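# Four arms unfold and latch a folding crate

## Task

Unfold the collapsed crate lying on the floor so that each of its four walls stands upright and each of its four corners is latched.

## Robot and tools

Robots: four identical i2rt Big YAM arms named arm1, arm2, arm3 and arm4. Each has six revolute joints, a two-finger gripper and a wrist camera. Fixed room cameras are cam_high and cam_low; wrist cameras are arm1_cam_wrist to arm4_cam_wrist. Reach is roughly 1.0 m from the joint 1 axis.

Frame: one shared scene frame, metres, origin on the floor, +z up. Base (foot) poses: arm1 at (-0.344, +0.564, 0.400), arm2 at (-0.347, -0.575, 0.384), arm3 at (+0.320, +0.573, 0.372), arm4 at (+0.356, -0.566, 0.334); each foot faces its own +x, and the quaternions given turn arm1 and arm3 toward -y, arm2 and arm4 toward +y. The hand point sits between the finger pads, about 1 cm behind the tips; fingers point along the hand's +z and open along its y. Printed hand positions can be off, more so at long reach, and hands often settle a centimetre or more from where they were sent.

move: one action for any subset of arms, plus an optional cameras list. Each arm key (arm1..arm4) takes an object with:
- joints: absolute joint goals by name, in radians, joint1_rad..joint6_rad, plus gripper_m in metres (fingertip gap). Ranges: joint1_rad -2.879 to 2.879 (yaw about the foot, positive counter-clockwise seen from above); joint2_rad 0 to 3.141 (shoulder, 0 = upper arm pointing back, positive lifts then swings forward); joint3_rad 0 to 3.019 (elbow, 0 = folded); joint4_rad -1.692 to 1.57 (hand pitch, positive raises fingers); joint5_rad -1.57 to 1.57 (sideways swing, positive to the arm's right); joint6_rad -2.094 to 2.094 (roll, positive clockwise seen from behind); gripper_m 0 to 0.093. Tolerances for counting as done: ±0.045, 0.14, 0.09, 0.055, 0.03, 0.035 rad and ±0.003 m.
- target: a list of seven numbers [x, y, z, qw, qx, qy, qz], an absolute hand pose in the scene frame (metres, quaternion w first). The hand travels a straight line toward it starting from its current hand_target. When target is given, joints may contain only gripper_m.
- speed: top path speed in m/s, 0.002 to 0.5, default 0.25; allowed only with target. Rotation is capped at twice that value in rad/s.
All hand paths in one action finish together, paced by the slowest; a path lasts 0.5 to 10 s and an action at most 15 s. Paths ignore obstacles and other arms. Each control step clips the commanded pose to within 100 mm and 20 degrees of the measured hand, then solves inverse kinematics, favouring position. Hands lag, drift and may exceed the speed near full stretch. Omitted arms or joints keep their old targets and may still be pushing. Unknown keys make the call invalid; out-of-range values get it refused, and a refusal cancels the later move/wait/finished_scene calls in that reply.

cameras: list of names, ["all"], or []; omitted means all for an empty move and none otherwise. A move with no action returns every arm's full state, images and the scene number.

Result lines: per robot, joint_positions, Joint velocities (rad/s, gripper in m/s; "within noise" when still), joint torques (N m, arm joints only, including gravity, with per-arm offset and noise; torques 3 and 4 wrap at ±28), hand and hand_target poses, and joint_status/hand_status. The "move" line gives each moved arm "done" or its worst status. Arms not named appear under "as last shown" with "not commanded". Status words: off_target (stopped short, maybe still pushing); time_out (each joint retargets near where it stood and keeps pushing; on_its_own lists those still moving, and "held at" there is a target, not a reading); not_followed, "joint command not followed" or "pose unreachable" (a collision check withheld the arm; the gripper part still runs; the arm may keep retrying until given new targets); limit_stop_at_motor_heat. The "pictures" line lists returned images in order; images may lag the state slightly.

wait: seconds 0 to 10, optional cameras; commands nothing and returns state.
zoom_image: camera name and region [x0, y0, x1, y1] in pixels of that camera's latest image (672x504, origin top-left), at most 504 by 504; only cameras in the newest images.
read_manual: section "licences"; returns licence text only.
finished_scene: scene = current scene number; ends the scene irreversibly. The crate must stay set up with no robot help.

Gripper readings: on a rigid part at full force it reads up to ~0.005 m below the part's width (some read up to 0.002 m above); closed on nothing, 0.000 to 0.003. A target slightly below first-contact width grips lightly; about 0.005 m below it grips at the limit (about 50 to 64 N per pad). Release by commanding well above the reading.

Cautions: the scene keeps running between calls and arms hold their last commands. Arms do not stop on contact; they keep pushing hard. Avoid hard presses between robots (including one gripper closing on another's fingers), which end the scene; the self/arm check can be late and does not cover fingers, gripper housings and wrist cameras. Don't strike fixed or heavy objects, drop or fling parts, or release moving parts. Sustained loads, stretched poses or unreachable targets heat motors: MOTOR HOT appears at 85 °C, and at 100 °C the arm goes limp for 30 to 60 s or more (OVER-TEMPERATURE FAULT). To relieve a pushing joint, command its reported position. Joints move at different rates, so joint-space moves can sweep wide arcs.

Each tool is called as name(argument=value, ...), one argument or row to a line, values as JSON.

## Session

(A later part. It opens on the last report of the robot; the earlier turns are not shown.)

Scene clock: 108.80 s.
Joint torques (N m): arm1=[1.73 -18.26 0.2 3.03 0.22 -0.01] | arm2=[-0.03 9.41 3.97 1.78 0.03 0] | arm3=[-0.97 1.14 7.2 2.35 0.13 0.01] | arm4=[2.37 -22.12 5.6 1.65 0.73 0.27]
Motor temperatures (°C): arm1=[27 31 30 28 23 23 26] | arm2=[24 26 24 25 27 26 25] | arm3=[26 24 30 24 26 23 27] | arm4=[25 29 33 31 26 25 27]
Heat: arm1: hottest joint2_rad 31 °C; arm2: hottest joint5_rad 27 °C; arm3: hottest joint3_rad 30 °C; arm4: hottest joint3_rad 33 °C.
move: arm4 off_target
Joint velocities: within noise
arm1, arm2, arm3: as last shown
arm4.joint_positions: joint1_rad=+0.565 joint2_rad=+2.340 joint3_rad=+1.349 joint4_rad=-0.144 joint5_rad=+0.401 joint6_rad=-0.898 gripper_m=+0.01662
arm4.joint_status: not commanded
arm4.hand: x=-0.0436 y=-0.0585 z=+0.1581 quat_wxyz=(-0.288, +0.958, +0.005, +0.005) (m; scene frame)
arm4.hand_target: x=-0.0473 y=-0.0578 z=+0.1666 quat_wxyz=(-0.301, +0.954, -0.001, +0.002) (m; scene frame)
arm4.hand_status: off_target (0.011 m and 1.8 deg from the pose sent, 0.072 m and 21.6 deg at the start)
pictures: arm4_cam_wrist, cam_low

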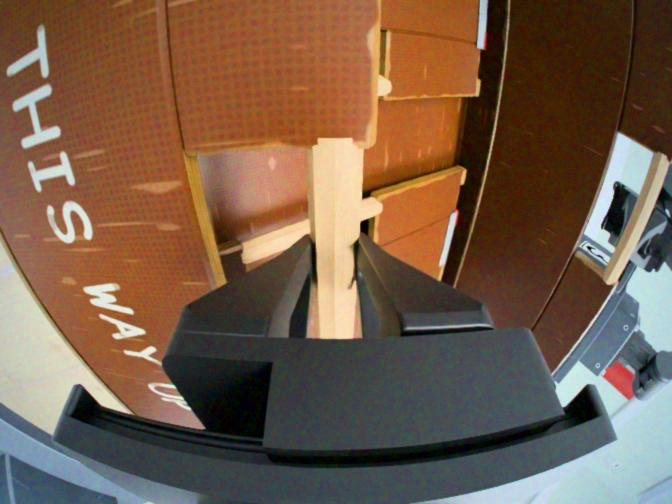

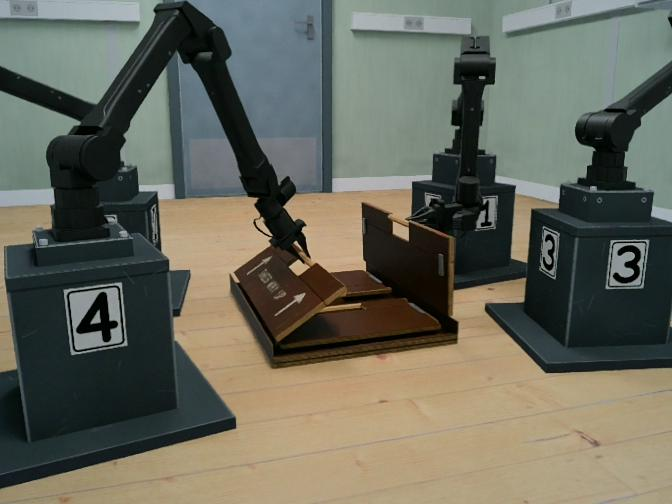

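move(
  arm4={"target":[-0.048,-0.108,0.213,-0.4617,0.887,0,0],"speed":0.1},
)

move(
  arm4={"target":[-0.048,-0.167,0.237,-0.588,0.809,0,0],"speed":0.1},
  cameras=["arm4_cam_wrist","cam_low","cam_high"],
)

Scene clock: 112.13 s.
Joint torques (N m): arm1=[1.14 -17.38 0.08 3.08 0.26 -0.01] | arm2=[-0.09 9.41 3.97 1.8 0.03 0] | arm3=[-0.38 1.44 7.28 2.39 0.12 0.01] | arm4=[2.55 -19.37 4.72 2.26 0.72 0.08]
Motor temperatures (°C): arm1=[27 31 30 28 23 23 26] | arm2=[24 26 24 25 27 26 25] | arm3=[26 24 30 24 26 23 27] | arm4=[25 29 33 31 27 25 27]
Heat: arm1: hottest joint2_rad 31 °C; arm2: hottest joint5_rad 27 °C; arm3: hottest joint3_rad 30 °C; arm4: hottest joint3_rad 33 °C.
move: arm4 done
Joint velocities: within noise
arm1, arm2, arm3: as last shown
arm4.joint_positions: joint1_rad=+0.685 joint2_rad=+2.252 joint3_rad=+1.095 joint4_rad=+0.287 joint5_rad=+0.689 joint6_rad=-0.932 gripper_m=+0.01658
arm4.joint_status: not commanded
arm4.hand: x=-0.0421 y=-0.1027 z=+0.2070 quat_wxyz=(-0.453, +0.892, -0.003, +0.005) (m; scene frame)
arm4.hand_target: x=-0.0462 y=-0.1050 z=+0.2134 quat_wxyz=(-0.463, +0.887, -0.001, +0.003) (m; scene frame)
arm4.hand_status: done (0.010 m and 1.4 deg from the pose sent, 0.074 m and 21.6 deg at the start)
pictures: none

Scene clock: 114.40 s.
Joint torques (N m): arm1=[1.49 -17.85 0.34 2.88 0.26 0.04] | arm2=[-0.09 9.47 3.96 1.78 0.02 0] | arm3=[-0.38 1.55 7.36 2.33 0.17 0] | arm4=[3.31 -16.85 3.77 2.58 0.52 0]
Motor temperatures (°C): arm1=[27 31 30 28 23 23 26] | arm2=[24 26 24 25 27 26 25] | arm3=[26 24 30 24 26 23 27] | arm4=[25 29 33 31 27 25 27]
Heat: arm1: hottest joint2_rad 31 °C; arm2: hottest joint5_rad 27 °C; arm3: hottest joint3_rad 30 °C; arm4: hottest joint3_rad 33 °C.
move: arm4 done
Joint velocities: within noise
arm1, arm2, arm3: as last shown
arm4.joint_positions: joint1_rad=+0.820 joint2_rad=+2.286 joint3_rad=+0.941 joint4_rad=+0.753 joint5_rad=+0.959 joint6_rad=-1.065 gripper_m=+0.01657
arm4.joint_status: not commanded
arm4.hand: x=-0.0422 y=-0.1587 z=+0.2369 quat_wxyz=(-0.583, +0.812, -0.008, +0.004) (m; scene frame)
arm4.hand_target: x=-0.0496 y=-0.1658 z=+0.2381 quat_wxyz=(-0.589, +0.808, +0.000, +0.000) (m; scene frame)
arm4.hand_status: done (0.010 m and 1.2 deg from the pose sent, 0.071 m and 18.2 deg at the start)
pictures: arm4_cam_wrist, cam_high, cam_low

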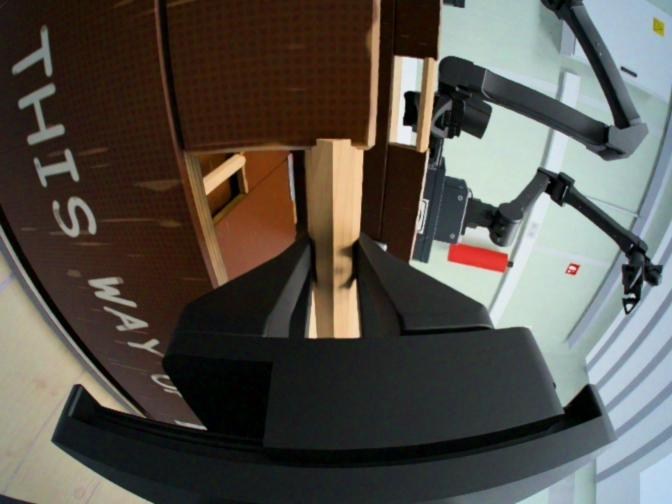

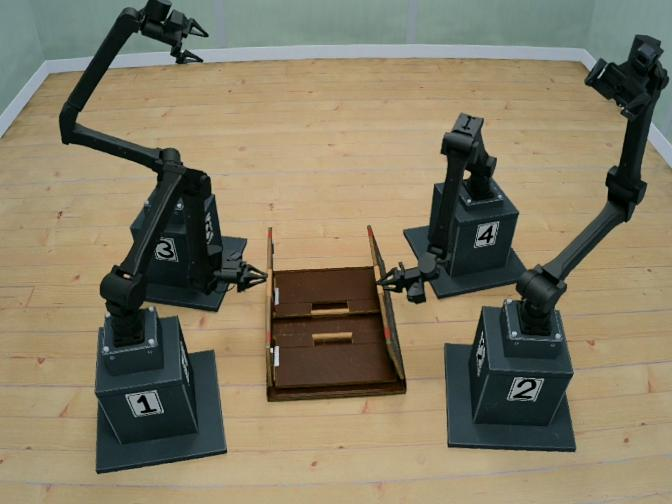

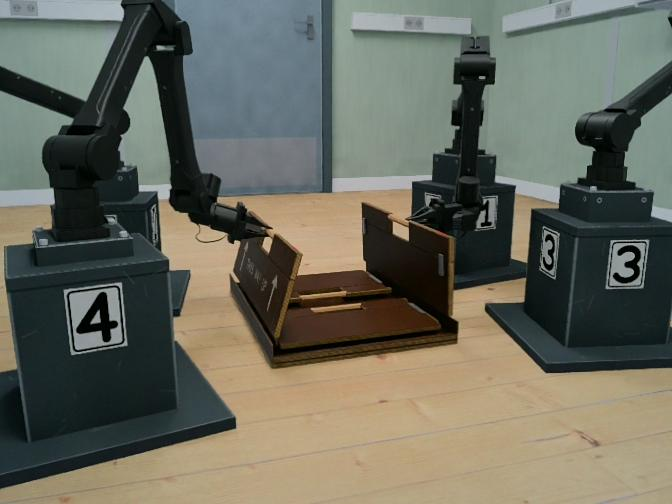

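move(
  arm4={"target":[-0.048,-0.213,0.240,-0.669,0.743,0,0],"speed":0.08},
)

move(
  arm2={"target":[-0.09,-0.05,0.42,0,0.7071,-0.7071,0],"speed":0.35},
  arm3={"target":[0.2,0.25,0.55,0,0.7071,0.7071,0],"speed":0.35},
  cameras=["arm2_cam_wrist","arm3_cam_wrist","cam_high","cam_low"],
)

Scene clock: 123.53 s.
Joint torques (N m): arm1=[1.08 -17.2 0.13 2.8 0.24 0.06] | arm2=[-0.09 9.47 3.96 1.78 0.03 0] | arm3=[-0.32 1.49 7.24 2.35 0.14 0.02] | arm4=[3.72 -15.85 2.41 2.37 0.03 0]
Motor temperatures (°C): arm1=[27 31 30 28 23 23 26] | arm2=[24 26 24 25 27 26 25] | arm3=[26 24 30 24 26 23 27] | arm4=[25 29 32 31 27 25 27]
Heat: arm1: hottest joint2_rad 31 °C; arm2: hottest joint5_rad 27 °C; arm3: hottest joint3_rad 30 °C; arm4: hottest joint3_rad 32 °C.
move: arm4 off_target
Joint velocities: within noise
arm1: as last shown
arm2.joint_positions: joint1_rad=+0.742 joint2_rad=+0.378 joint3_rad=+1.702 joint4_rad=-1.262 joint5_rad=-0.142 joint6_rad=-0.320 gripper_m=+0.09396
arm2.joint_status: not commanded
arm2.hand: x=-0.3865 y=-0.5610 z=+1.1031 quat_wxyz=(-0.397, +0.664, -0.167, -0.611) (m; scene frame)
arm2.hand_target: x=-0.3859 y=-0.5619 z=+1.1085 quat_wxyz=(-0.399, +0.660, -0.165, -0.614) (m; scene frame)
arm2.hand_status: not commanded
arm3.joint_positions: joint1_rad=+0.368 joint2_rad=+0.508 joint3_rad=+1.375 joint4_rad=-1.360 joint5_rad=-0.070 joint6_rad=+0.635 gripper_m=+0.09396
arm3.joint_status: not commanded
arm3.hand: x=+0.3593 y=+0.3880 z=+0.9196 quat_wxyz=(-0.486, -0.725, -0.459, +0.167) (m; scene frame)
arm3.hand_target: x=+0.3588 y=+0.3913 z=+0.9281 quat_wxyz=(-0.494, -0.720, -0.456, +0.170) (m; scene frame)
arm3.hand_status: not commanded
arm4.joint_positions: joint1_rad=+0.918 joint2_rad=+2.423 joint3_rad=+0.908 joint4_rad=+1.261 joint5_rad=+1.140 joint6_rad=-1.329 gripper_m=+0.01658
arm4.joint_status: not commanded
arm4.hand: x=-0.0404 y=-0.2013 z=+0.2448 quat_wxyz=(-0.669, +0.743, -0.014, +0.006) (m; scene frame)
arm4.hand_target: x=-0.0483 y=-0.2120 z=+0.2410 quat_wxyz=(-0.670, +0.742, +0.000, +0.001) (m; scene frame)
arm4.hand_status: off_target (0.015 m and 1.7 deg from the pose sent, 0.055 m and 12.7 deg at the start)
pictures: none

Scene clock: 127.00 s.
Joint torques (N m): arm1=[1.32 -17.96 0.25 2.97 0.26 0.02] | arm2=[0.56 8.64 5.94 1.13 0.27 -0.11] | arm3=[0.56 -7.47 6.69 0.98 0.21 -0.02] | arm4=[3.72 -15.68 2.41 2.36 0.03 -0.01]
Motor temperatures (°C): arm1=[27 31 29 28 23 23 26] | arm2=[24 26 24 25 27 26 25] | arm3=[26 24 30 24 26 23 27] | arm4=[25 29 31 31 27 25 28]
Heat: arm1: hottest joint2_rad 31 °C; arm2: hottest joint5_rad 27 °C; arm3: hottest joint3_rad 30 °C; arm4: hottest joint3_rad 31 °C.
move: arm2 not_followed; arm3 done
Joint velocities: within noise
arm1, arm4: as last shown
arm2.joint_positions: joint1_rad=+1.739 joint2_rad=+0.011 joint3_rad=+1.051 joint4_rad=-1.706 joint5_rad=+1.282 joint6_rad=+0.407 gripper_m=+0.09396
arm2.joint_status: not commanded
arm2.on_its_own: joint1_rad is held at +1.737, not at its first target +0.742; joint2_rad is held at +0.011, not at its first target +0.384; joint3_rad is held at +1.071, not at its first target +1.713; joint4_rad is held at -1.707, not at its first target -1.255; joint5_rad is held at +1.277, not at its first target -0.142; joint6_rad is held at +0.398, not at its first target -0.320
arm2.hand: x=-0.2868 y=-0.4060 z=+0.8399 quat_wxyz=(-0.449, +0.660, -0.391, -0.459) (m; scene frame)
arm2.hand_target: x=-0.2833 y=-0.4056 z=+0.8454 quat_wxyz=(-0.444, +0.659, -0.390, -0.465) (m; scene frame)
arm2.hand_status: not_followed (0.585 m and 84.0 deg from the pose sent, 0.903 m and 108.0 deg at the start; pose on its path clipped on 71 of 104 steps; a joint's target at an end of its range on 75 of 104 steps)
arm3.joint_positions: joint1_rad=-0.152 joint2_rad=+1.254 joint3_rad=+1.049 joint4_rad=-1.363 joint5_rad=+0.002 joint6_rad=-0.336 gripper_m=+0.09396
arm3.joint_status: not commanded
arm3.hand: x=+0.1961 y=+0.2538 z=+0.5568 quat_wxyz=(-0.001, -0.718, -0.696, +0.000) (m; scene frame)
arm3.hand_target: x=+0.1991 y=+0.2515 z=+0.5486 quat_wxyz=(+0.003, -0.710, -0.704, -0.004) (m; scene frame)
arm3.hand_status: done (0.009 m and 1.8 deg from the pose sent, 0.426 m and 66.3 deg at the start)
pictures: arm2_cam_wrist, arm3_cam_wrist, cam_high, cam_low
led back after a hold (arm2 arm): the arm was led back toward your command in small steps, so it may still be short of it.
pose unreachable (arm2 arm): on one or more control steps of this call this arm could not follow its commanded pose, so it was not sent that pose on those steps. On the call's last step it was still not sent that pose. It may still have moved: this result reports where it is.
cause: moving toward the commanded pose would bring two parts of the arm too close to each other (its wrist (the part past joint 4) and its wrist camera, 1 mm apart when it was first held).

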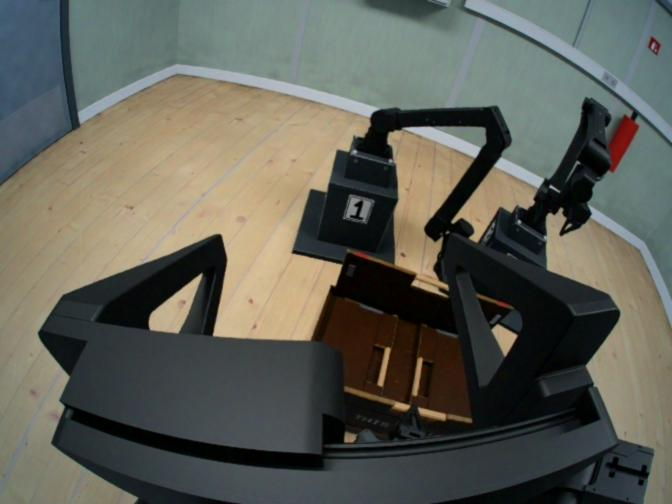

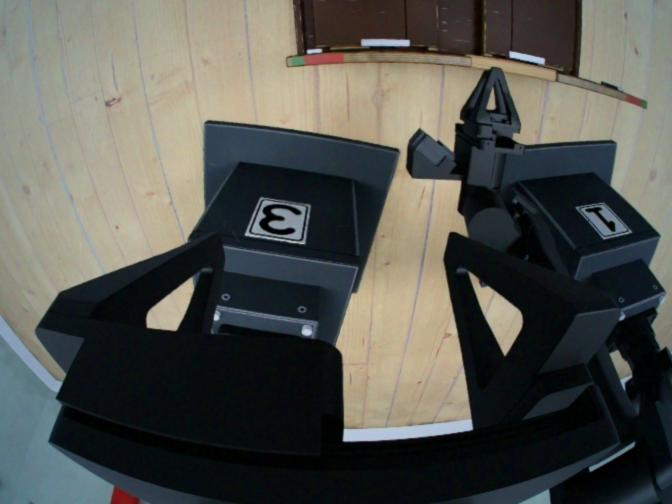

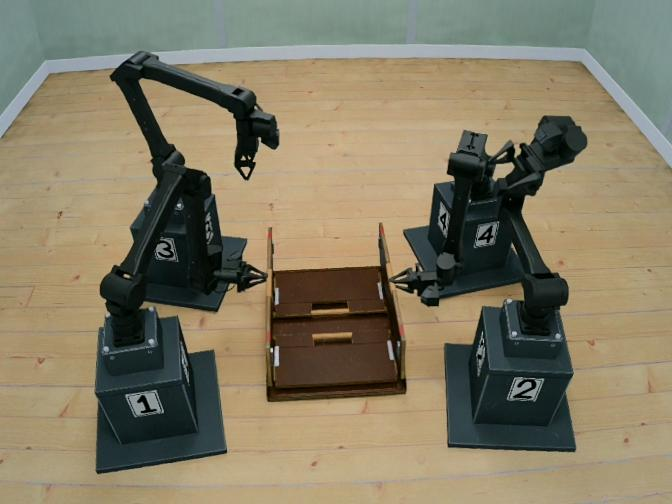

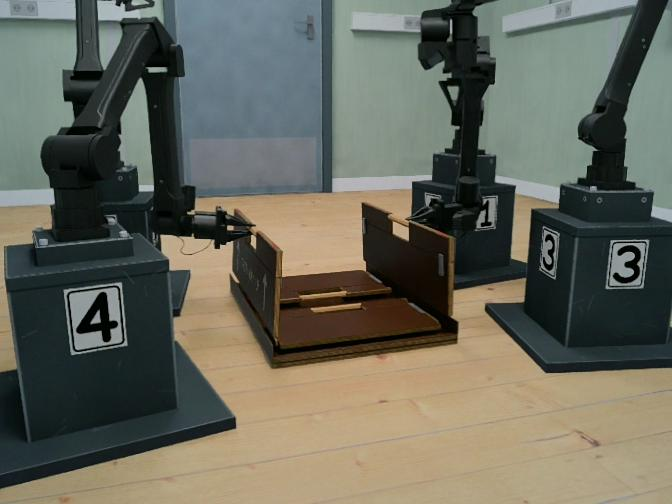

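move(
  arm2={"joints":{"joint1_rad":-0.25,"joint2_rad":1.4,"joint3_rad":1.35,"joint4_rad":-1.45,"joint5_rad":0,"joint6_rad":-0.45,"gripper_m":0.055}},
  cameras=["arm2_cam_wrist","cam_high"],
)

move(
  arm2={"target":[-0.06,-0.03,0.32,0,0.7071,-0.7071,0],"speed":0.25},
  cameras=["arm2_cam_wrist","cam_high","cam_low"],
)

Scene clock: 131.33 s.
Joint torques (N m): arm1=[1.73 -17.55 0.16 3.07 0.24 0.04] | arm2=[-0.32 -13.1 8.64 0.36 -0.15 -0.17] | arm3=[0.5 -7.65 6.63 0.88 0.21 -0.04] | arm4=[3.72 -15.68 2.41 2.36 0.03 -0.01]
Motor temperatures (°C): arm1=[27 31 29 28 23 23 26] | arm2=[24 26 24 25 27 26 25] | arm3=[26 24 30 24 26 23 27] | arm4=[25 29 31 31 27 25 28]
Heat: arm1: hottest joint2_rad 31 °C; arm2: hottest joint5_rad 27 °C; arm3: hottest joint3_rad 30 °C; arm4: hottest joint3_rad 31 °C.
move: arm2 done
Joint velocities: within noise
arm1, arm3, arm4: as last shown
arm2.joint_positions: joint1_rad=-0.253 joint2_rad=+1.412 joint3_rad=+1.331 joint4_rad=-1.449 joint5_rad=+0.011 joint6_rad=-0.432 gripper_m=+0.05513
arm2.joint_status: all done
arm2.hand: x=-0.1851 y=-0.1878 z=+0.6208 quat_wxyz=(-0.022, +0.722, -0.692, -0.002) (m; scene frame)
arm2.hand_target: x=-0.1827 y=-0.1836 z=+0.6285 quat_wxyz=(-0.030, +0.724, -0.690, -0.007) (m; scene frame)
arm2.hand_status: not commanded
pictures: arm2_cam_wrist, cam_high

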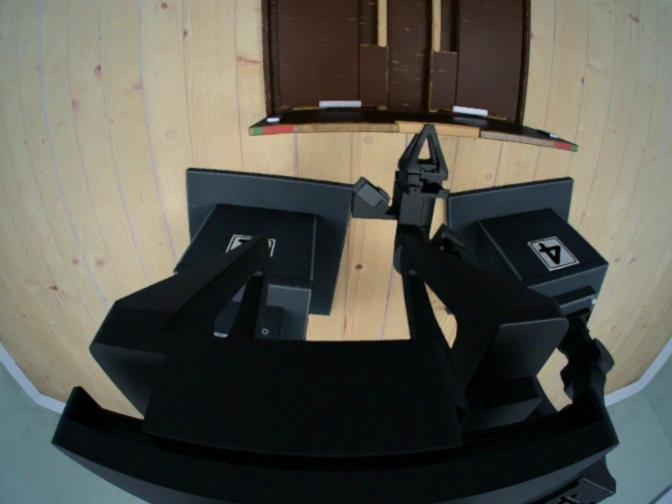

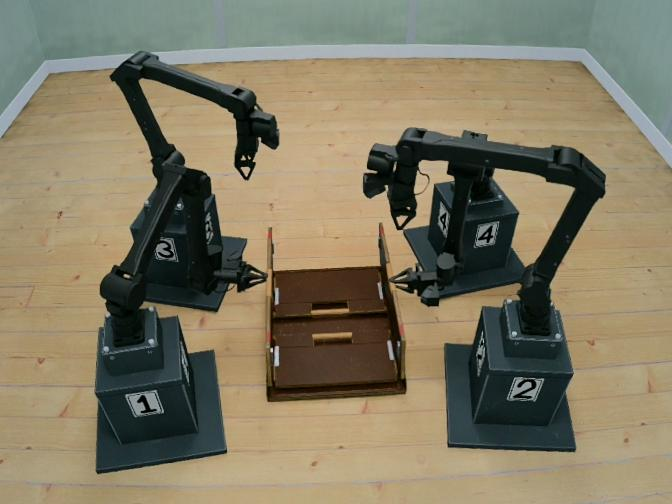

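Scene clock: 133.73 s.
Joint torques (N m): arm1=[1.08 -17.9 0.03 2.92 0.21 0.01] | arm2=[-0.5 -22.83 8.57 0.4 -0.16 -0.13] | arm3=[0.56 -7.65 6.46 0.92 0.21 -0.02] | arm4=[3.72 -15.74 2.41 2.35 0.03 -0.01]
Motor temperatures (°C): arm1=[27 31 29 28 23 23 26] | arm2=[24 26 24 25 27 26 25] | arm3=[26 24 30 24 26 23 27] | arm4=[25 28 31 31 26 25 28]
Heat: arm1: hottest joint2_rad 31 °C; arm2: hottest joint5_rad 27 °C; arm3: hottest joint3_rad 30 °C; arm4: hottest joint3_rad 31 °C.
move: arm2 off_target
Joint velocities: within noise
arm1, arm3, arm4: as last shown
arm2.joint_positions: joint1_rad=-0.344 joint2_rad=+2.193 joint3_rad=+1.552 joint4_rad=-0.976 joint5_rad=+0.001 joint6_rad=-0.476 gripper_m=+0.05513
arm2.joint_status: not commanded
arm2.hand: x=-0.0726 y=-0.0501 z=+0.3071 quat_wxyz=(+0.022, +0.706, -0.708, +0.008) (m; scene frame)
arm2.hand_target: x=-0.0607 y=-0.0339 z=+0.3199 quat_wxyz=(+0.001, +0.707, -0.707, -0.001) (m; scene frame)
arm2.hand_status: off_target (0.027 m and 2.6 deg from the pose sent, 0.362 m and 3.5 deg at the start)
pictures: arm2_cam_wrist, cam_high, cam_low

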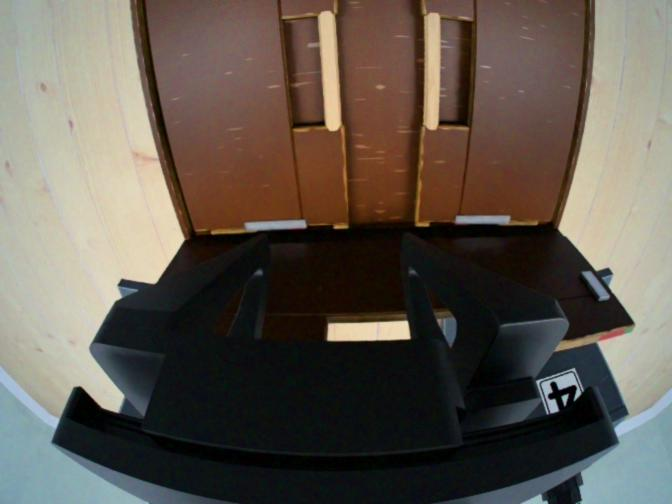

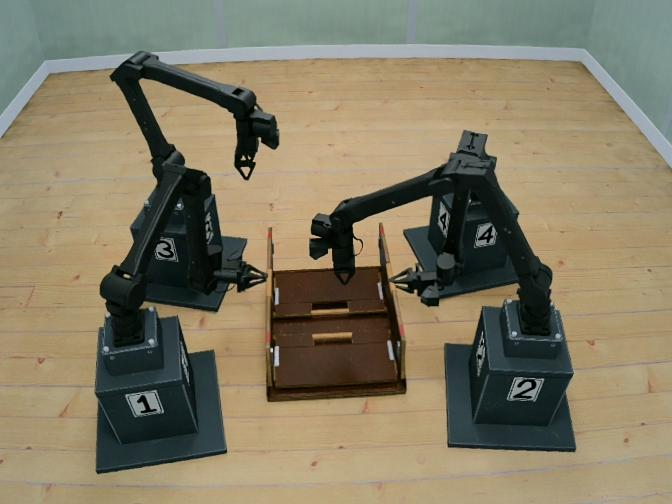

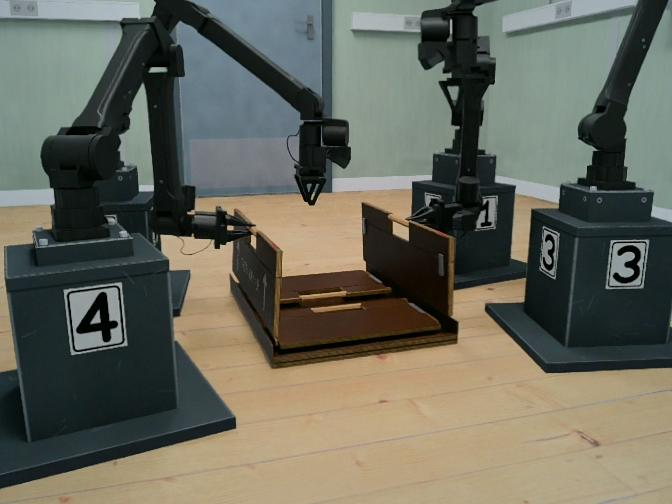

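move(
  arm2={"target":[-0.066,0.022,0.16,0,0.7071,-0.7071,0],"speed":0.2},
  cameras=["arm2_cam_wrist","cam_high","cam_low"],
)

Scene clock: 137.33 s.
Joint torques (N m): arm1=[1.49 -17.96 0.23 2.93 0.24 0] | arm2=[0.97 -24.53 7.8 0.46 -0.07 0.07] | arm3=[0.79 -7.82 6.65 0.84 0.23 -0.01] | arm4=[3.72 -15.68 2.41 2.36 0.03 -0.01]
Motor temperatures (°C): arm1=[27 30 29 28 23 23 26] | arm2=[24 27 25 25 27 26 25] | arm3=[26 24 30 24 26 23 27] | arm4=[25 28 30 31 26 25 28]
Heat: arm1: hottest joint2_rad 30 °C; arm2: hottest joint2_rad 27 °C; arm3: hottest joint3_rad 30 °C; arm4: hottest joint4_rad 31 °C.
move: arm2 off_target
Joint velocities: within noise
arm1.joint_positions: joint1_rad=+0.899 joint2_rad=+2.623 joint3_rad=+0.894 joint4_rad=+1.476 joint5_rad=+1.094 joint6_rad=-1.341 gripper_m=+0.01412
arm1.joint_status: not commanded
arm1.hand: x=+0.0007 y=+0.2050 z=+0.2431 quat_wxyz=(+0.008, -0.008, -0.745, +0.667) (m; scene frame)
arm1.hand_target: x=+0.0090 y=+0.2119 z=+0.2422 quat_wxyz=(+0.001, +0.000, -0.742, +0.670) (m; scene frame)
arm1.hand_status: not commanded
arm2.joint_positions: joint1_rad=-0.299 joint2_rad=+2.558 joint3_rad=+1.786 joint4_rad=-0.837 joint5_rad=+0.001 joint6_rad=-0.456 gripper_m=+0.05513
arm2.joint_status: not commanded
arm2.hand: x=-0.0760 y=+0.0048 z=+0.1530 quat_wxyz=(+0.017, +0.714, -0.700, +0.007) (m; scene frame)
arm2.hand_target: x=-0.0703 y=+0.0218 z=+0.1596 quat_wxyz=(+0.000, +0.712, -0.702, +0.000) (m; scene frame)
arm2.hand_status: off_target (0.021 m and 2.4 deg from the pose sent, 0.164 m and 2.6 deg at the start)
arm3, arm4: as last shown
pictures: arm2_cam_wrist, cam_high, cam_low

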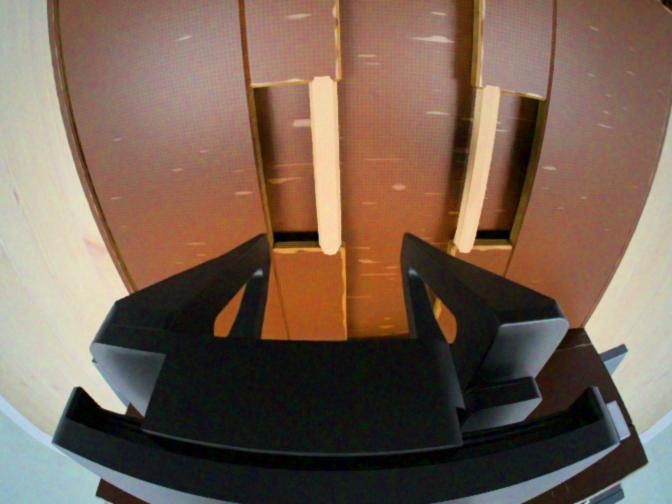

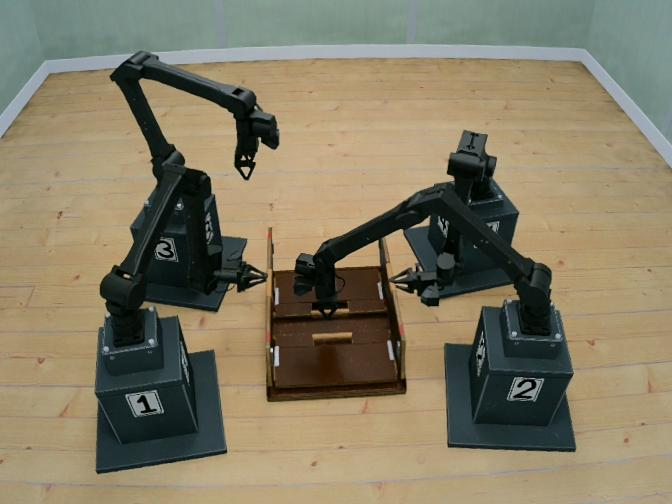

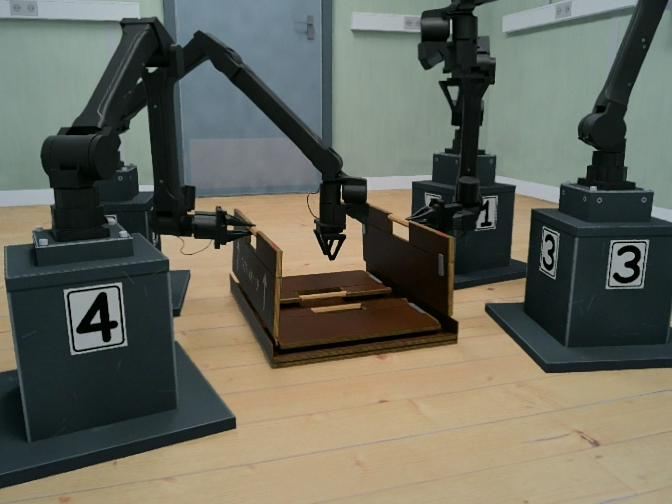

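move(
  arm2={"target":[-0.073,0.029,0.077,0,0.7071,-0.7071,0],"speed":0.12,"joints":{"gripper_m":0.05}},
  cameras=["arm2_cam_wrist","cam_low"],
)

zoom_image(
  camera="cam_low",
  region=[230, 200, 430, 370],
)

Scene clock: 140.97 s.
Joint torques (N m): arm1=[1.55 -17.61 0.13 2.86 0.21 0] | arm2=[0.62 -25.05 7.38 0.62 -0.09 0.07] | arm3=[0.03 -8.23 6.65 0.85 0.2 -0.03] | arm4=[3.72 -15.68 2.41 2.36 0.03 -0.01]
Motor temperatures (°C): arm1=[27 30 29 28 23 23 26] | arm2=[24 27 25 25 27 26 25] | arm3=[26 24 30 24 26 23 27] | arm4=[25 28 30 31 26 25 28]
Heat: arm1: hottest joint2_rad 30 °C; arm2: hottest joint2_rad 27 °C; arm3: hottest joint3_rad 30 °C; arm4: hottest joint4_rad 31 °C.
move: arm2 off_target
Joint velocities: within noise
arm1, arm3, arm4: as last shown
arm2.joint_positions: joint1_rad=-0.301 joint2_rad=+2.736 joint3_rad=+1.901 joint4_rad=-0.777 joint5_rad=+0.001 joint6_rad=-0.433 gripper_m=+0.05013
arm2.joint_status: all done
arm2.hand: x=-0.0737 y=+0.0074 z=+0.0714 quat_wxyz=(+0.018, +0.706, -0.708, +0.007) (m; scene frame)
arm2.hand_target: x=-0.0708 y=+0.0271 z=+0.0781 quat_wxyz=(-0.001, +0.706, -0.708, +0.000) (m; scene frame)
arm2.hand_status: off_target (0.022 m and 2.3 deg from the pose sent, 0.080 m and 2.4 deg at the start)
pictures: arm2_cam_wrist, cam_low

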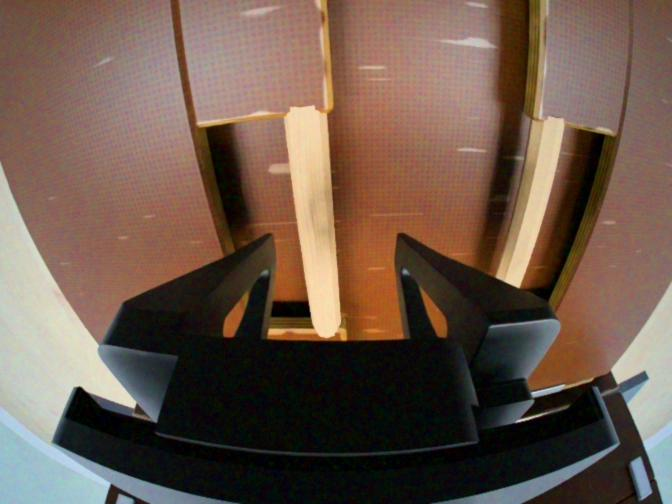

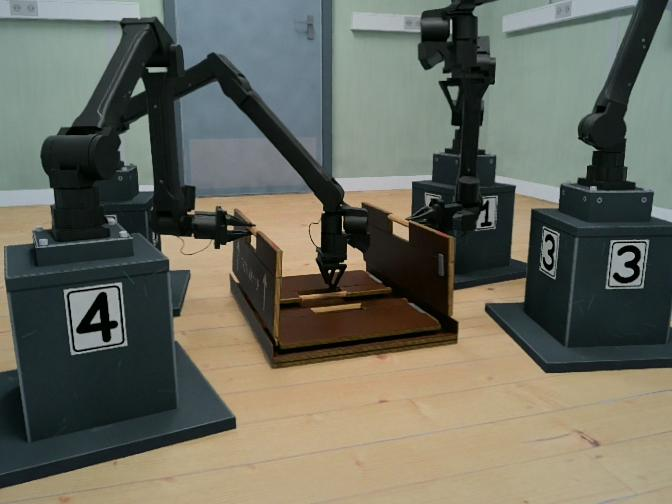

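Scaled by 2.520 from the camera's 672x504 image, which has a finer 960x720 frame.

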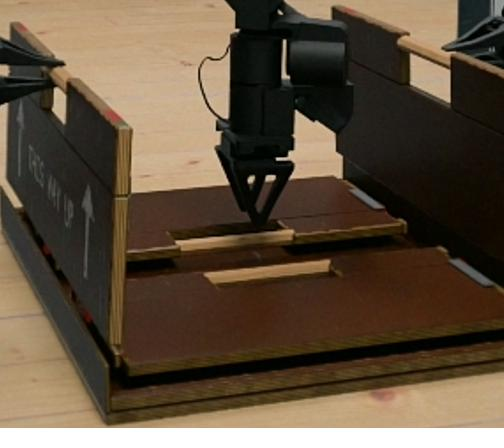

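move(
  arm2={"target":[-0.079,0.030,0.048,0,0.7226,-0.691,0],"speed":0.06},
  cameras=["arm2_cam_wrist","cam_low"],
)

zoom_image(
  camera="cam_low",
  region=[230, 200, 430, 370],
)

Scene clock: 144.27 s.
Joint torques (N m): arm1=[1.38 -17.67 0.09 2.81 0.22 0] | arm2=[0.73 -25.11 7.27 0.65 -0.05 -0.13] | arm3=[0.85 -7.41 6.52 0.85 0.23 -0.05] | arm4=[3.72 -15.74 2.4 2.36 0.03 -0.01]
Motor temperatures (°C): arm1=[27 30 29 28 23 23 26] | arm2=[24 28 25 25 27 26 25] | arm3=[26 24 30 24 26 23 27] | arm4=[25 28 30 31 26 25 28]
Heat: arm1: hottest joint2_rad 30 °C; arm2: hottest joint2_rad 28 °C; arm3: hottest joint3_rad 30 °C; arm4: hottest joint4_rad 31 °C.
move: arm2 off_target
Joint velocities: within noise
arm1, arm3, arm4: as last shown
arm2.joint_positions: joint1_rad=-0.279 joint2_rad=+2.797 joint3_rad=+1.944 joint4_rad=-0.757 joint5_rad=+0.001 joint6_rad=-0.441 gripper_m=+0.05013
arm2.joint_status: not commanded
arm2.hand: x=-0.0863 y=+0.0129 z=+0.0435 quat_wxyz=(+0.018, +0.716, -0.698, +0.007) (m; scene frame)
arm2.hand_target: x=-0.0826 y=+0.0311 z=+0.0486 quat_wxyz=(+0.000, +0.721, -0.693, +0.000) (m; scene frame)
arm2.hand_status: off_target (0.019 m and 2.5 deg from the pose sent, 0.033 m and 3.6 deg at the start)
pictures: arm2_cam_wrist, cam_low

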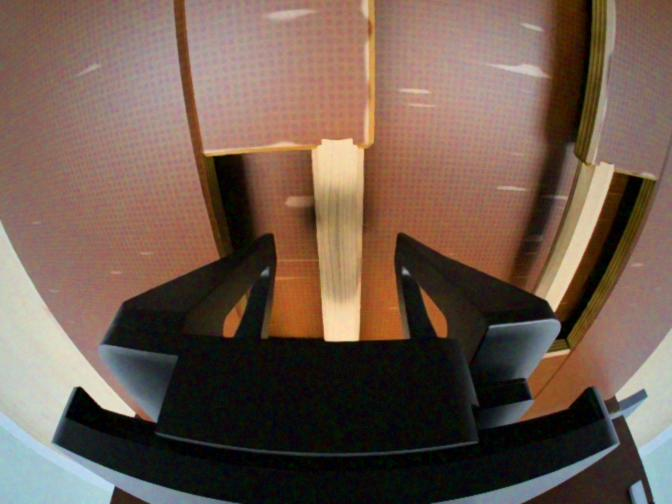

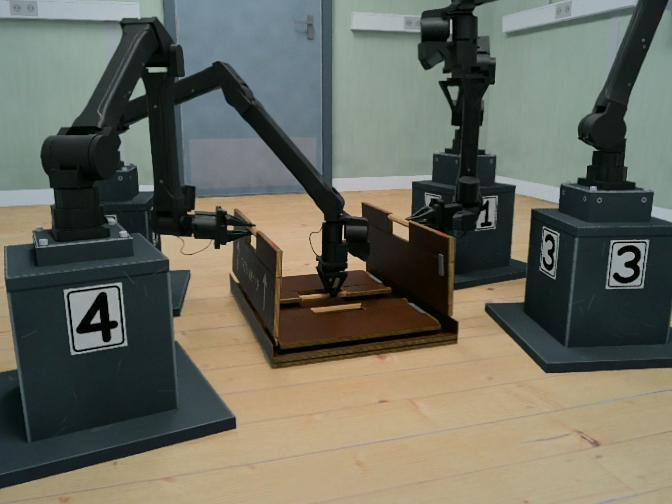

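Scaled by 2.520 from the camera's 672x504 image, which has a finer 960x720 frame.

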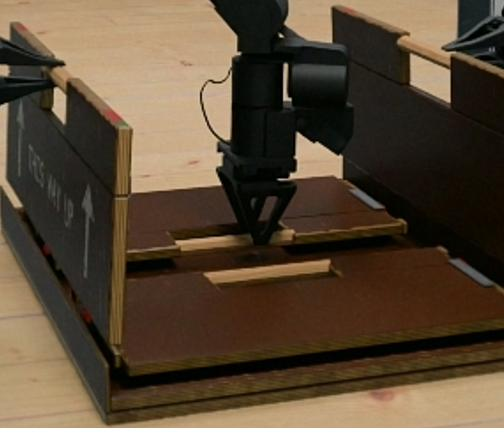

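move(
  arm2={"target":[-0.079,0.030,0.043,0,0.7226,-0.691,0],"speed":0.05},
)

move(
  arm2={"joints":{"gripper_m":0.011}},
  cameras=["arm2_cam_wrist","cam_low"],
)

Scene clock: 146.23 s.
Joint torques (N m): arm1=[1.73 -18.02 0.24 2.8 0.25 0.03] | arm2=[-0.09 -23.82 7.32 0.7 -0.09 -0.1] | arm3=[0.56 -7.65 6.53 0.83 0.2 -0.07] | arm4=[3.66 -15.74 2.41 2.36 0.03 -0.01]
Motor temperatures (°C): arm1=[27 30 29 28 23 23 26] | arm2=[24 28 25 25 27 26 25] | arm3=[26 24 30 24 26 23 27] | arm4=[25 28 30 31 26 25 28]
Heat: arm1: hottest joint2_rad 30 °C; arm2: hottest joint2_rad 28 °C; arm3: hottest joint3_rad 30 °C; arm4: hottest joint4_rad 31 °C.
move: arm2 off_target
Joint velocities: within noise
arm1, arm3, arm4: as last shown
arm2.joint_positions: joint1_rad=-0.279 joint2_rad=+2.802 joint3_rad=+1.953 joint4_rad=-0.757 joint5_rad=+0.001 joint6_rad=-0.452 gripper_m=+0.05013
arm2.joint_status: not commanded
arm2.hand: x=-0.0852 y=+0.0154 z=+0.0429 quat_wxyz=(+0.016, +0.720, -0.694, +0.006) (m; scene frame)
arm2.hand_target: x=-0.0794 y=+0.0292 z=+0.0430 quat_wxyz=(+0.000, +0.723, -0.691, +0.000) (m; scene frame)
arm2.hand_status: off_target (0.016 m and 2.0 deg from the pose sent, 0.019 m and 2.5 deg at the start)
pictures: none

Scene clock: 146.87 s.
Joint torques (N m): arm1=[1.67 -17.55 0.31 2.99 0.22 0] | arm2=[-0.03 -24.53 7.3 0.68 -0.1 -0.13] | arm3=[0.91 -7.77 6.68 0.85 0.24 -0.09] | arm4=[3.66 -15.68 2.4 2.36 0.04 0]
Motor temperatures (°C): arm1=[27 30 29 28 23 23 26] | arm2=[24 27 25 25 27 26 25] | arm3=[26 24 30 24 26 23 27] | arm4=[25 28 30 31 26 25 28]
Heat: arm1: hottest joint2_rad 30 °C; arm2: hottest joint2_rad 27 °C; arm3: hottest joint3_rad 30 °C; arm4: hottest joint4_rad 31 °C.
move: arm2 off_target
Joint velocities: within noise
arm1, arm3: as last shown
arm2.joint_positions: joint1_rad=-0.279 joint2_rad=+2.803 joint3_rad=+1.955 joint4_rad=-0.757 joint5_rad=+0.001 joint6_rad=-0.458 gripper_m=+0.01506
arm2.joint_status: gripper_m off_target (ended at +0.01509, target +0.01100)
arm2.hand: x=-0.0851 y=+0.0155 z=+0.0423 quat_wxyz=(+0.016, +0.722, -0.692, +0.006) (m; scene frame)
arm2.hand_target: x=-0.0794 y=+0.0295 z=+0.0430 quat_wxyz=(+0.000, +0.725, -0.689, +0.000) (m; scene frame)
arm2.hand_status: not commanded
arm4.joint_positions: joint1_rad=+0.918 joint2_rad=+2.423 joint3_rad=+0.908 joint4_rad=+1.261 joint5_rad=+1.140 joint6_rad=-1.329 gripper_m=+0.01658
arm4.joint_status: not commanded
arm4.hand: x=-0.0404 y=-0.2013 z=+0.2448 quat_wxyz=(-0.669, +0.743, -0.014, +0.006) (m; scene frame)
arm4.hand_target: x=-0.0483 y=-0.2120 z=+0.2410 quat_wxyz=(-0.670, +0.742, +0.000, +0.001) (m; scene frame)
arm4.hand_status: not commanded
pictures: arm2_cam_wrist, cam_low

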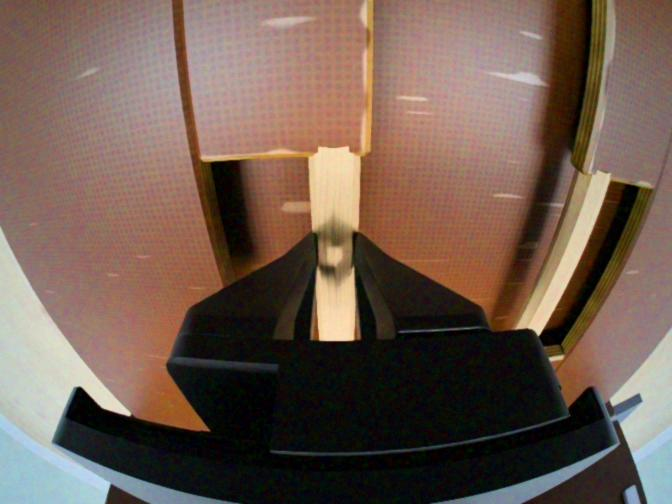

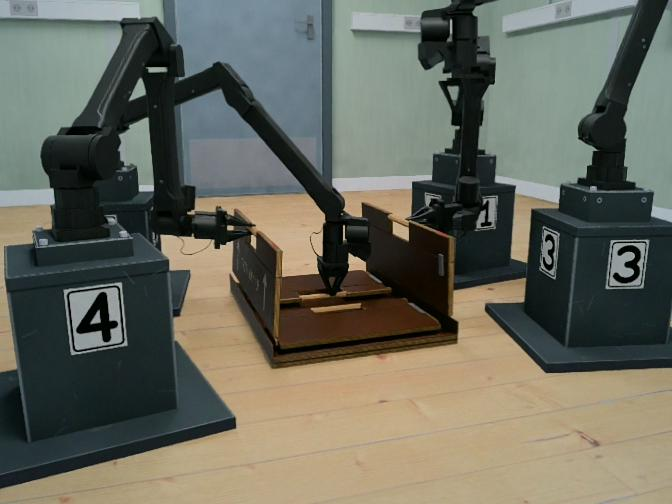

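move(
  arm2={"target":[-0.085,0.030,0.094,-0.09,0.716,-0.685,0.094],"speed":0.08},
  cameras=["arm2_cam_wrist","cam_low","cam_high"],
)

Scene clock: 152.10 s.
Joint torques (N m): arm1=[1.49 -17.79 0.17 2.91 0.23 0] | arm2=[0.73 -28.81 4.31 0.29 0.69 0.08] | arm3=[-0.09 -7.59 6.56 0.98 0.22 -0.03] | arm4=[3.72 -15.68 2.41 2.36 0.04 -0.01]
Motor temperatures (°C): arm1=[27 30 29 28 23 23 26] | arm2=[24 28 25 25 27 26 25] | arm3=[26 24 30 24 26 23 27] | arm4=[25 28 30 31 26 25 28]
Heat: arm1: hottest joint2_rad 30 °C; arm2: hottest joint2_rad 28 °C; arm3: hottest joint3_rad 30 °C; arm4: hottest joint4_rad 31 °C.
move: arm2 off_target
Joint velocities: within noise
arm1, arm4: as last shown
arm2.joint_positions: joint1_rad=-0.215 joint2_rad=+2.716 joint3_rad=+1.805 joint4_rad=-0.602 joint5_rad=+0.225 joint6_rad=-0.409 gripper_m=+0.01454
arm2.joint_status: not commanded
arm2.hand: x=-0.0884 y=+0.0152 z=+0.0645 quat_wxyz=(-0.071, +0.720, -0.684, +0.092) (m; scene frame)
arm2.hand_target: x=-0.0855 y=+0.0325 z=+0.0929 quat_wxyz=(-0.092, +0.718, -0.684, +0.089) (m; scene frame)
arm2.hand_status: off_target (0.033 m and 2.2 deg from the pose sent, 0.054 m and 15.8 deg at the start)
arm3.joint_positions: joint1_rad=-0.152 joint2_rad=+1.254 joint3_rad=+1.049 joint4_rad=-1.363 joint5_rad=+0.002 joint6_rad=-0.336 gripper_m=+0.09396
arm3.joint_status: not commanded
arm3.hand: x=+0.1961 y=+0.2538 z=+0.5568 quat_wxyz=(-0.001, -0.718, -0.696, +0.000) (m; scene frame)
arm3.hand_target: x=+0.1991 y=+0.2515 z=+0.5486 quat_wxyz=(+0.003, -0.710, -0.704, -0.004) (m; scene frame)
arm3.hand_status: not commanded
pictures: arm2_cam_wrist, cam_high, cam_low

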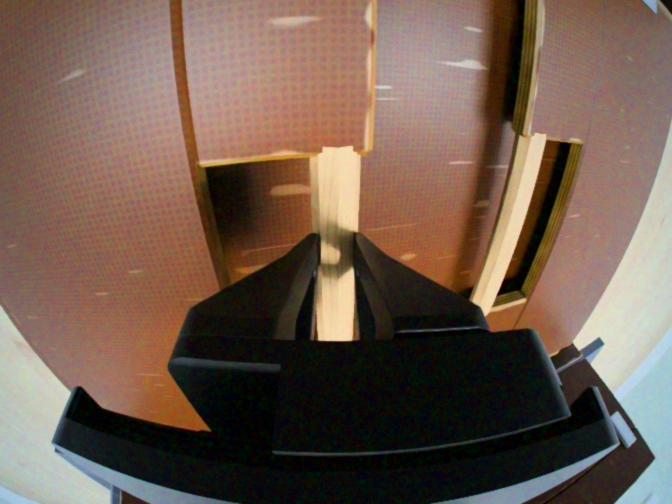

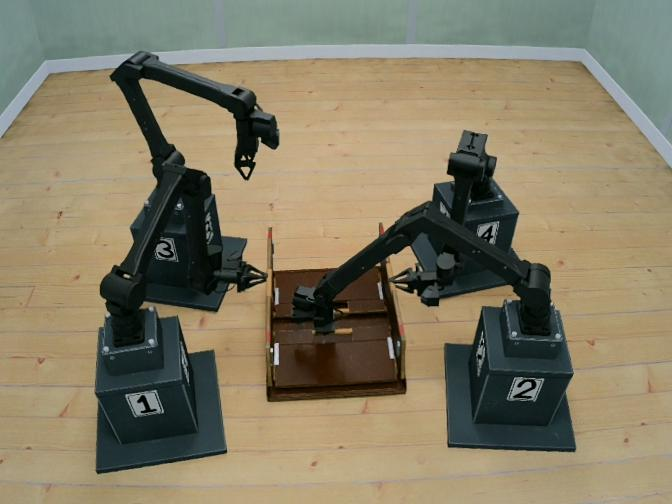

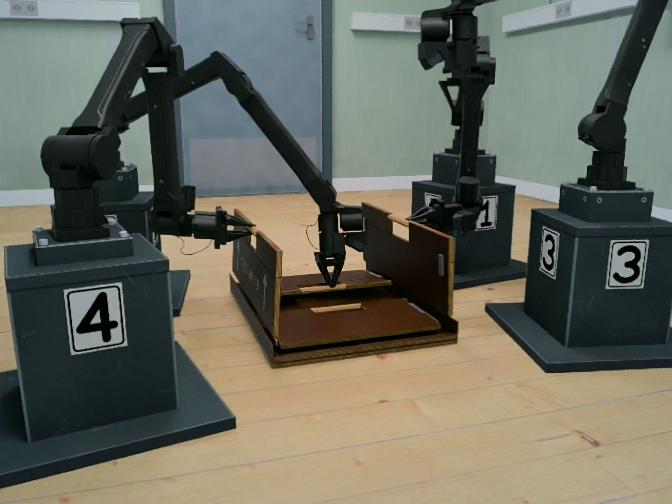

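move(
  arm2={"target":[-0.106,0.030,0.158,-0.208,0.689,-0.659,0.217],"speed":0.1},
  cameras=["arm2_cam_wrist","cam_low","cam_high"],
)

Scene clock: 155.80 s.
Joint torques (N m): arm1=[1.2 -17.79 0.1 2.88 0.24 0.03] | arm2=[0.67 -25.88 4.89 0.14 0.53 0.14] | arm3=[0.44 -8 6.64 0.87 0.22 -0.08] | arm4=[3.02 -15.74 2.59 2.13 -0.14 -0.01]
Motor temperatures (°C): arm1=[27 30 29 28 23 23 26] | arm2=[24 28 25 25 28 26 25] | arm3=[26 24 30 24 26 23 27] | arm4=[25 28 29 31 26 25 28]
Heat: arm1: hottest joint2_rad 30 °C; arm2: hottest joint2_rad 28 °C; arm3: hottest joint3_rad 30 °C; arm4: hottest joint4_rad 31 °C.
move: arm2 off_target
Joint velocities: within noise
arm1.joint_positions: joint1_rad=+0.901 joint2_rad=+2.623 joint3_rad=+0.894 joint4_rad=+1.477 joint5_rad=+1.097 joint6_rad=-1.341 gripper_m=+0.01412
arm1.joint_status: not commanded
arm1.hand: x=+0.0008 y=+0.2055 z=+0.2435 quat_wxyz=(+0.009, -0.009, -0.744, +0.668) (m; scene frame)
arm1.hand_target: x=+0.0086 y=+0.2118 z=+0.2426 quat_wxyz=(+0.001, -0.001, -0.742, +0.671) (m; scene frame)
arm1.hand_status: not commanded
arm2.joint_positions: joint1_rad=-0.095 joint2_rad=+2.565 joint3_rad=+1.641 joint4_rad=-0.515 joint5_rad=+0.590 joint6_rad=-0.331 gripper_m=+0.01113
arm2.joint_status: not commanded
arm2.on_its_own: gripper_m moved -0.00340 to your old target +0.01100
arm2.hand: x=-0.1061 y=+0.0206 z=+0.1426 quat_wxyz=(-0.195, +0.695, -0.655, +0.224) (m; scene frame)
arm2.hand_target: x=-0.1027 y=+0.0271 z=+0.1572 quat_wxyz=(-0.203, +0.689, -0.660, +0.221) (m; scene frame)
arm2.hand_status: off_target (0.018 m and 1.8 deg from the pose sent, 0.096 m and 21.8 deg at the start)
arm3: as last shown
arm4.joint_positions: joint1_rad=+0.925 joint2_rad=+2.424 joint3_rad=+0.905 joint4_rad=+1.265 joint5_rad=+1.154 joint6_rad=-1.329 gripper_m=+0.01658
arm4.joint_status: not commanded
arm4.hand: x=-0.0396 y=-0.2050 z=+0.2448 quat_wxyz=(-0.670, +0.742, -0.015, +0.008) (m; scene frame)
arm4.hand_target: x=-0.0461 y=-0.2118 z=+0.2410 quat_wxyz=(-0.671, +0.742, -0.002, +0.005) (m; scene frame)
arm4.hand_status: not commanded
pictures: arm2_cam_wrist, cam_high, cam_low

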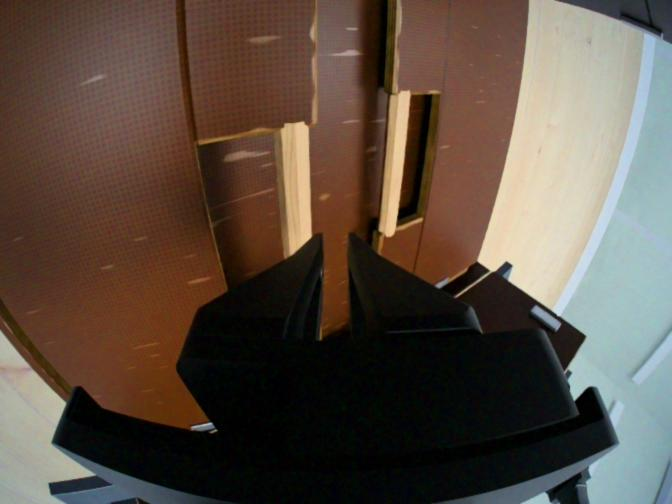

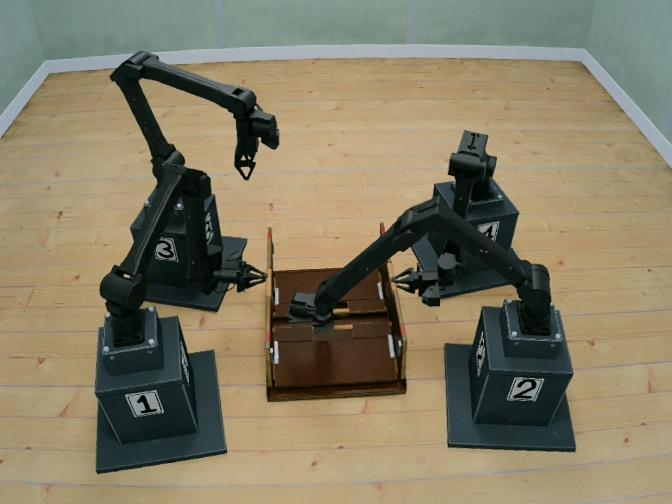

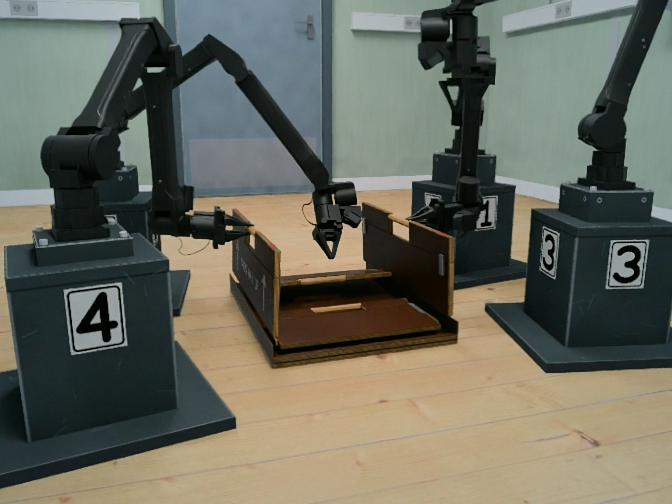

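zoom_image(
  camera="cam_high",
  region=[250, 210, 430, 410],
)

zoom_image(
  camera="cam_low",
  region=[220, 190, 470, 380],
)

Scaled by 2.520 from the camera's 672x504 image, which has a finer 960x720 frame.

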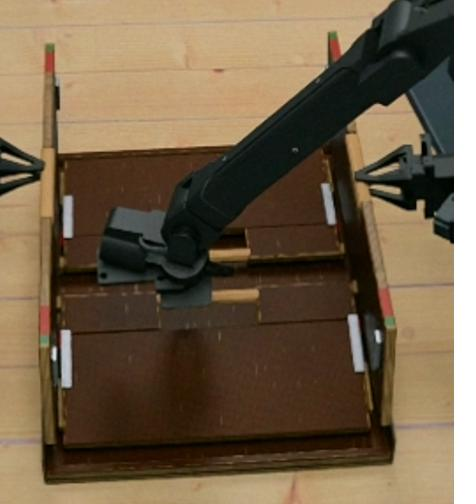

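Scaled by 2.016 from the camera's 672x504 image, which has a finer 960x720 frame.

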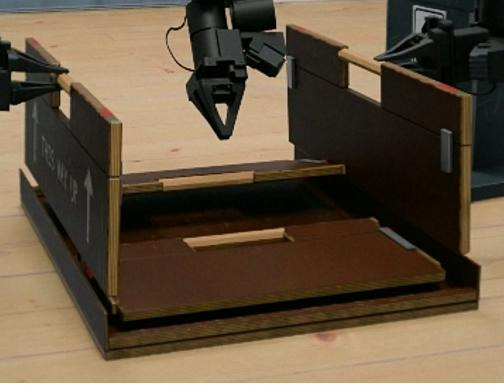

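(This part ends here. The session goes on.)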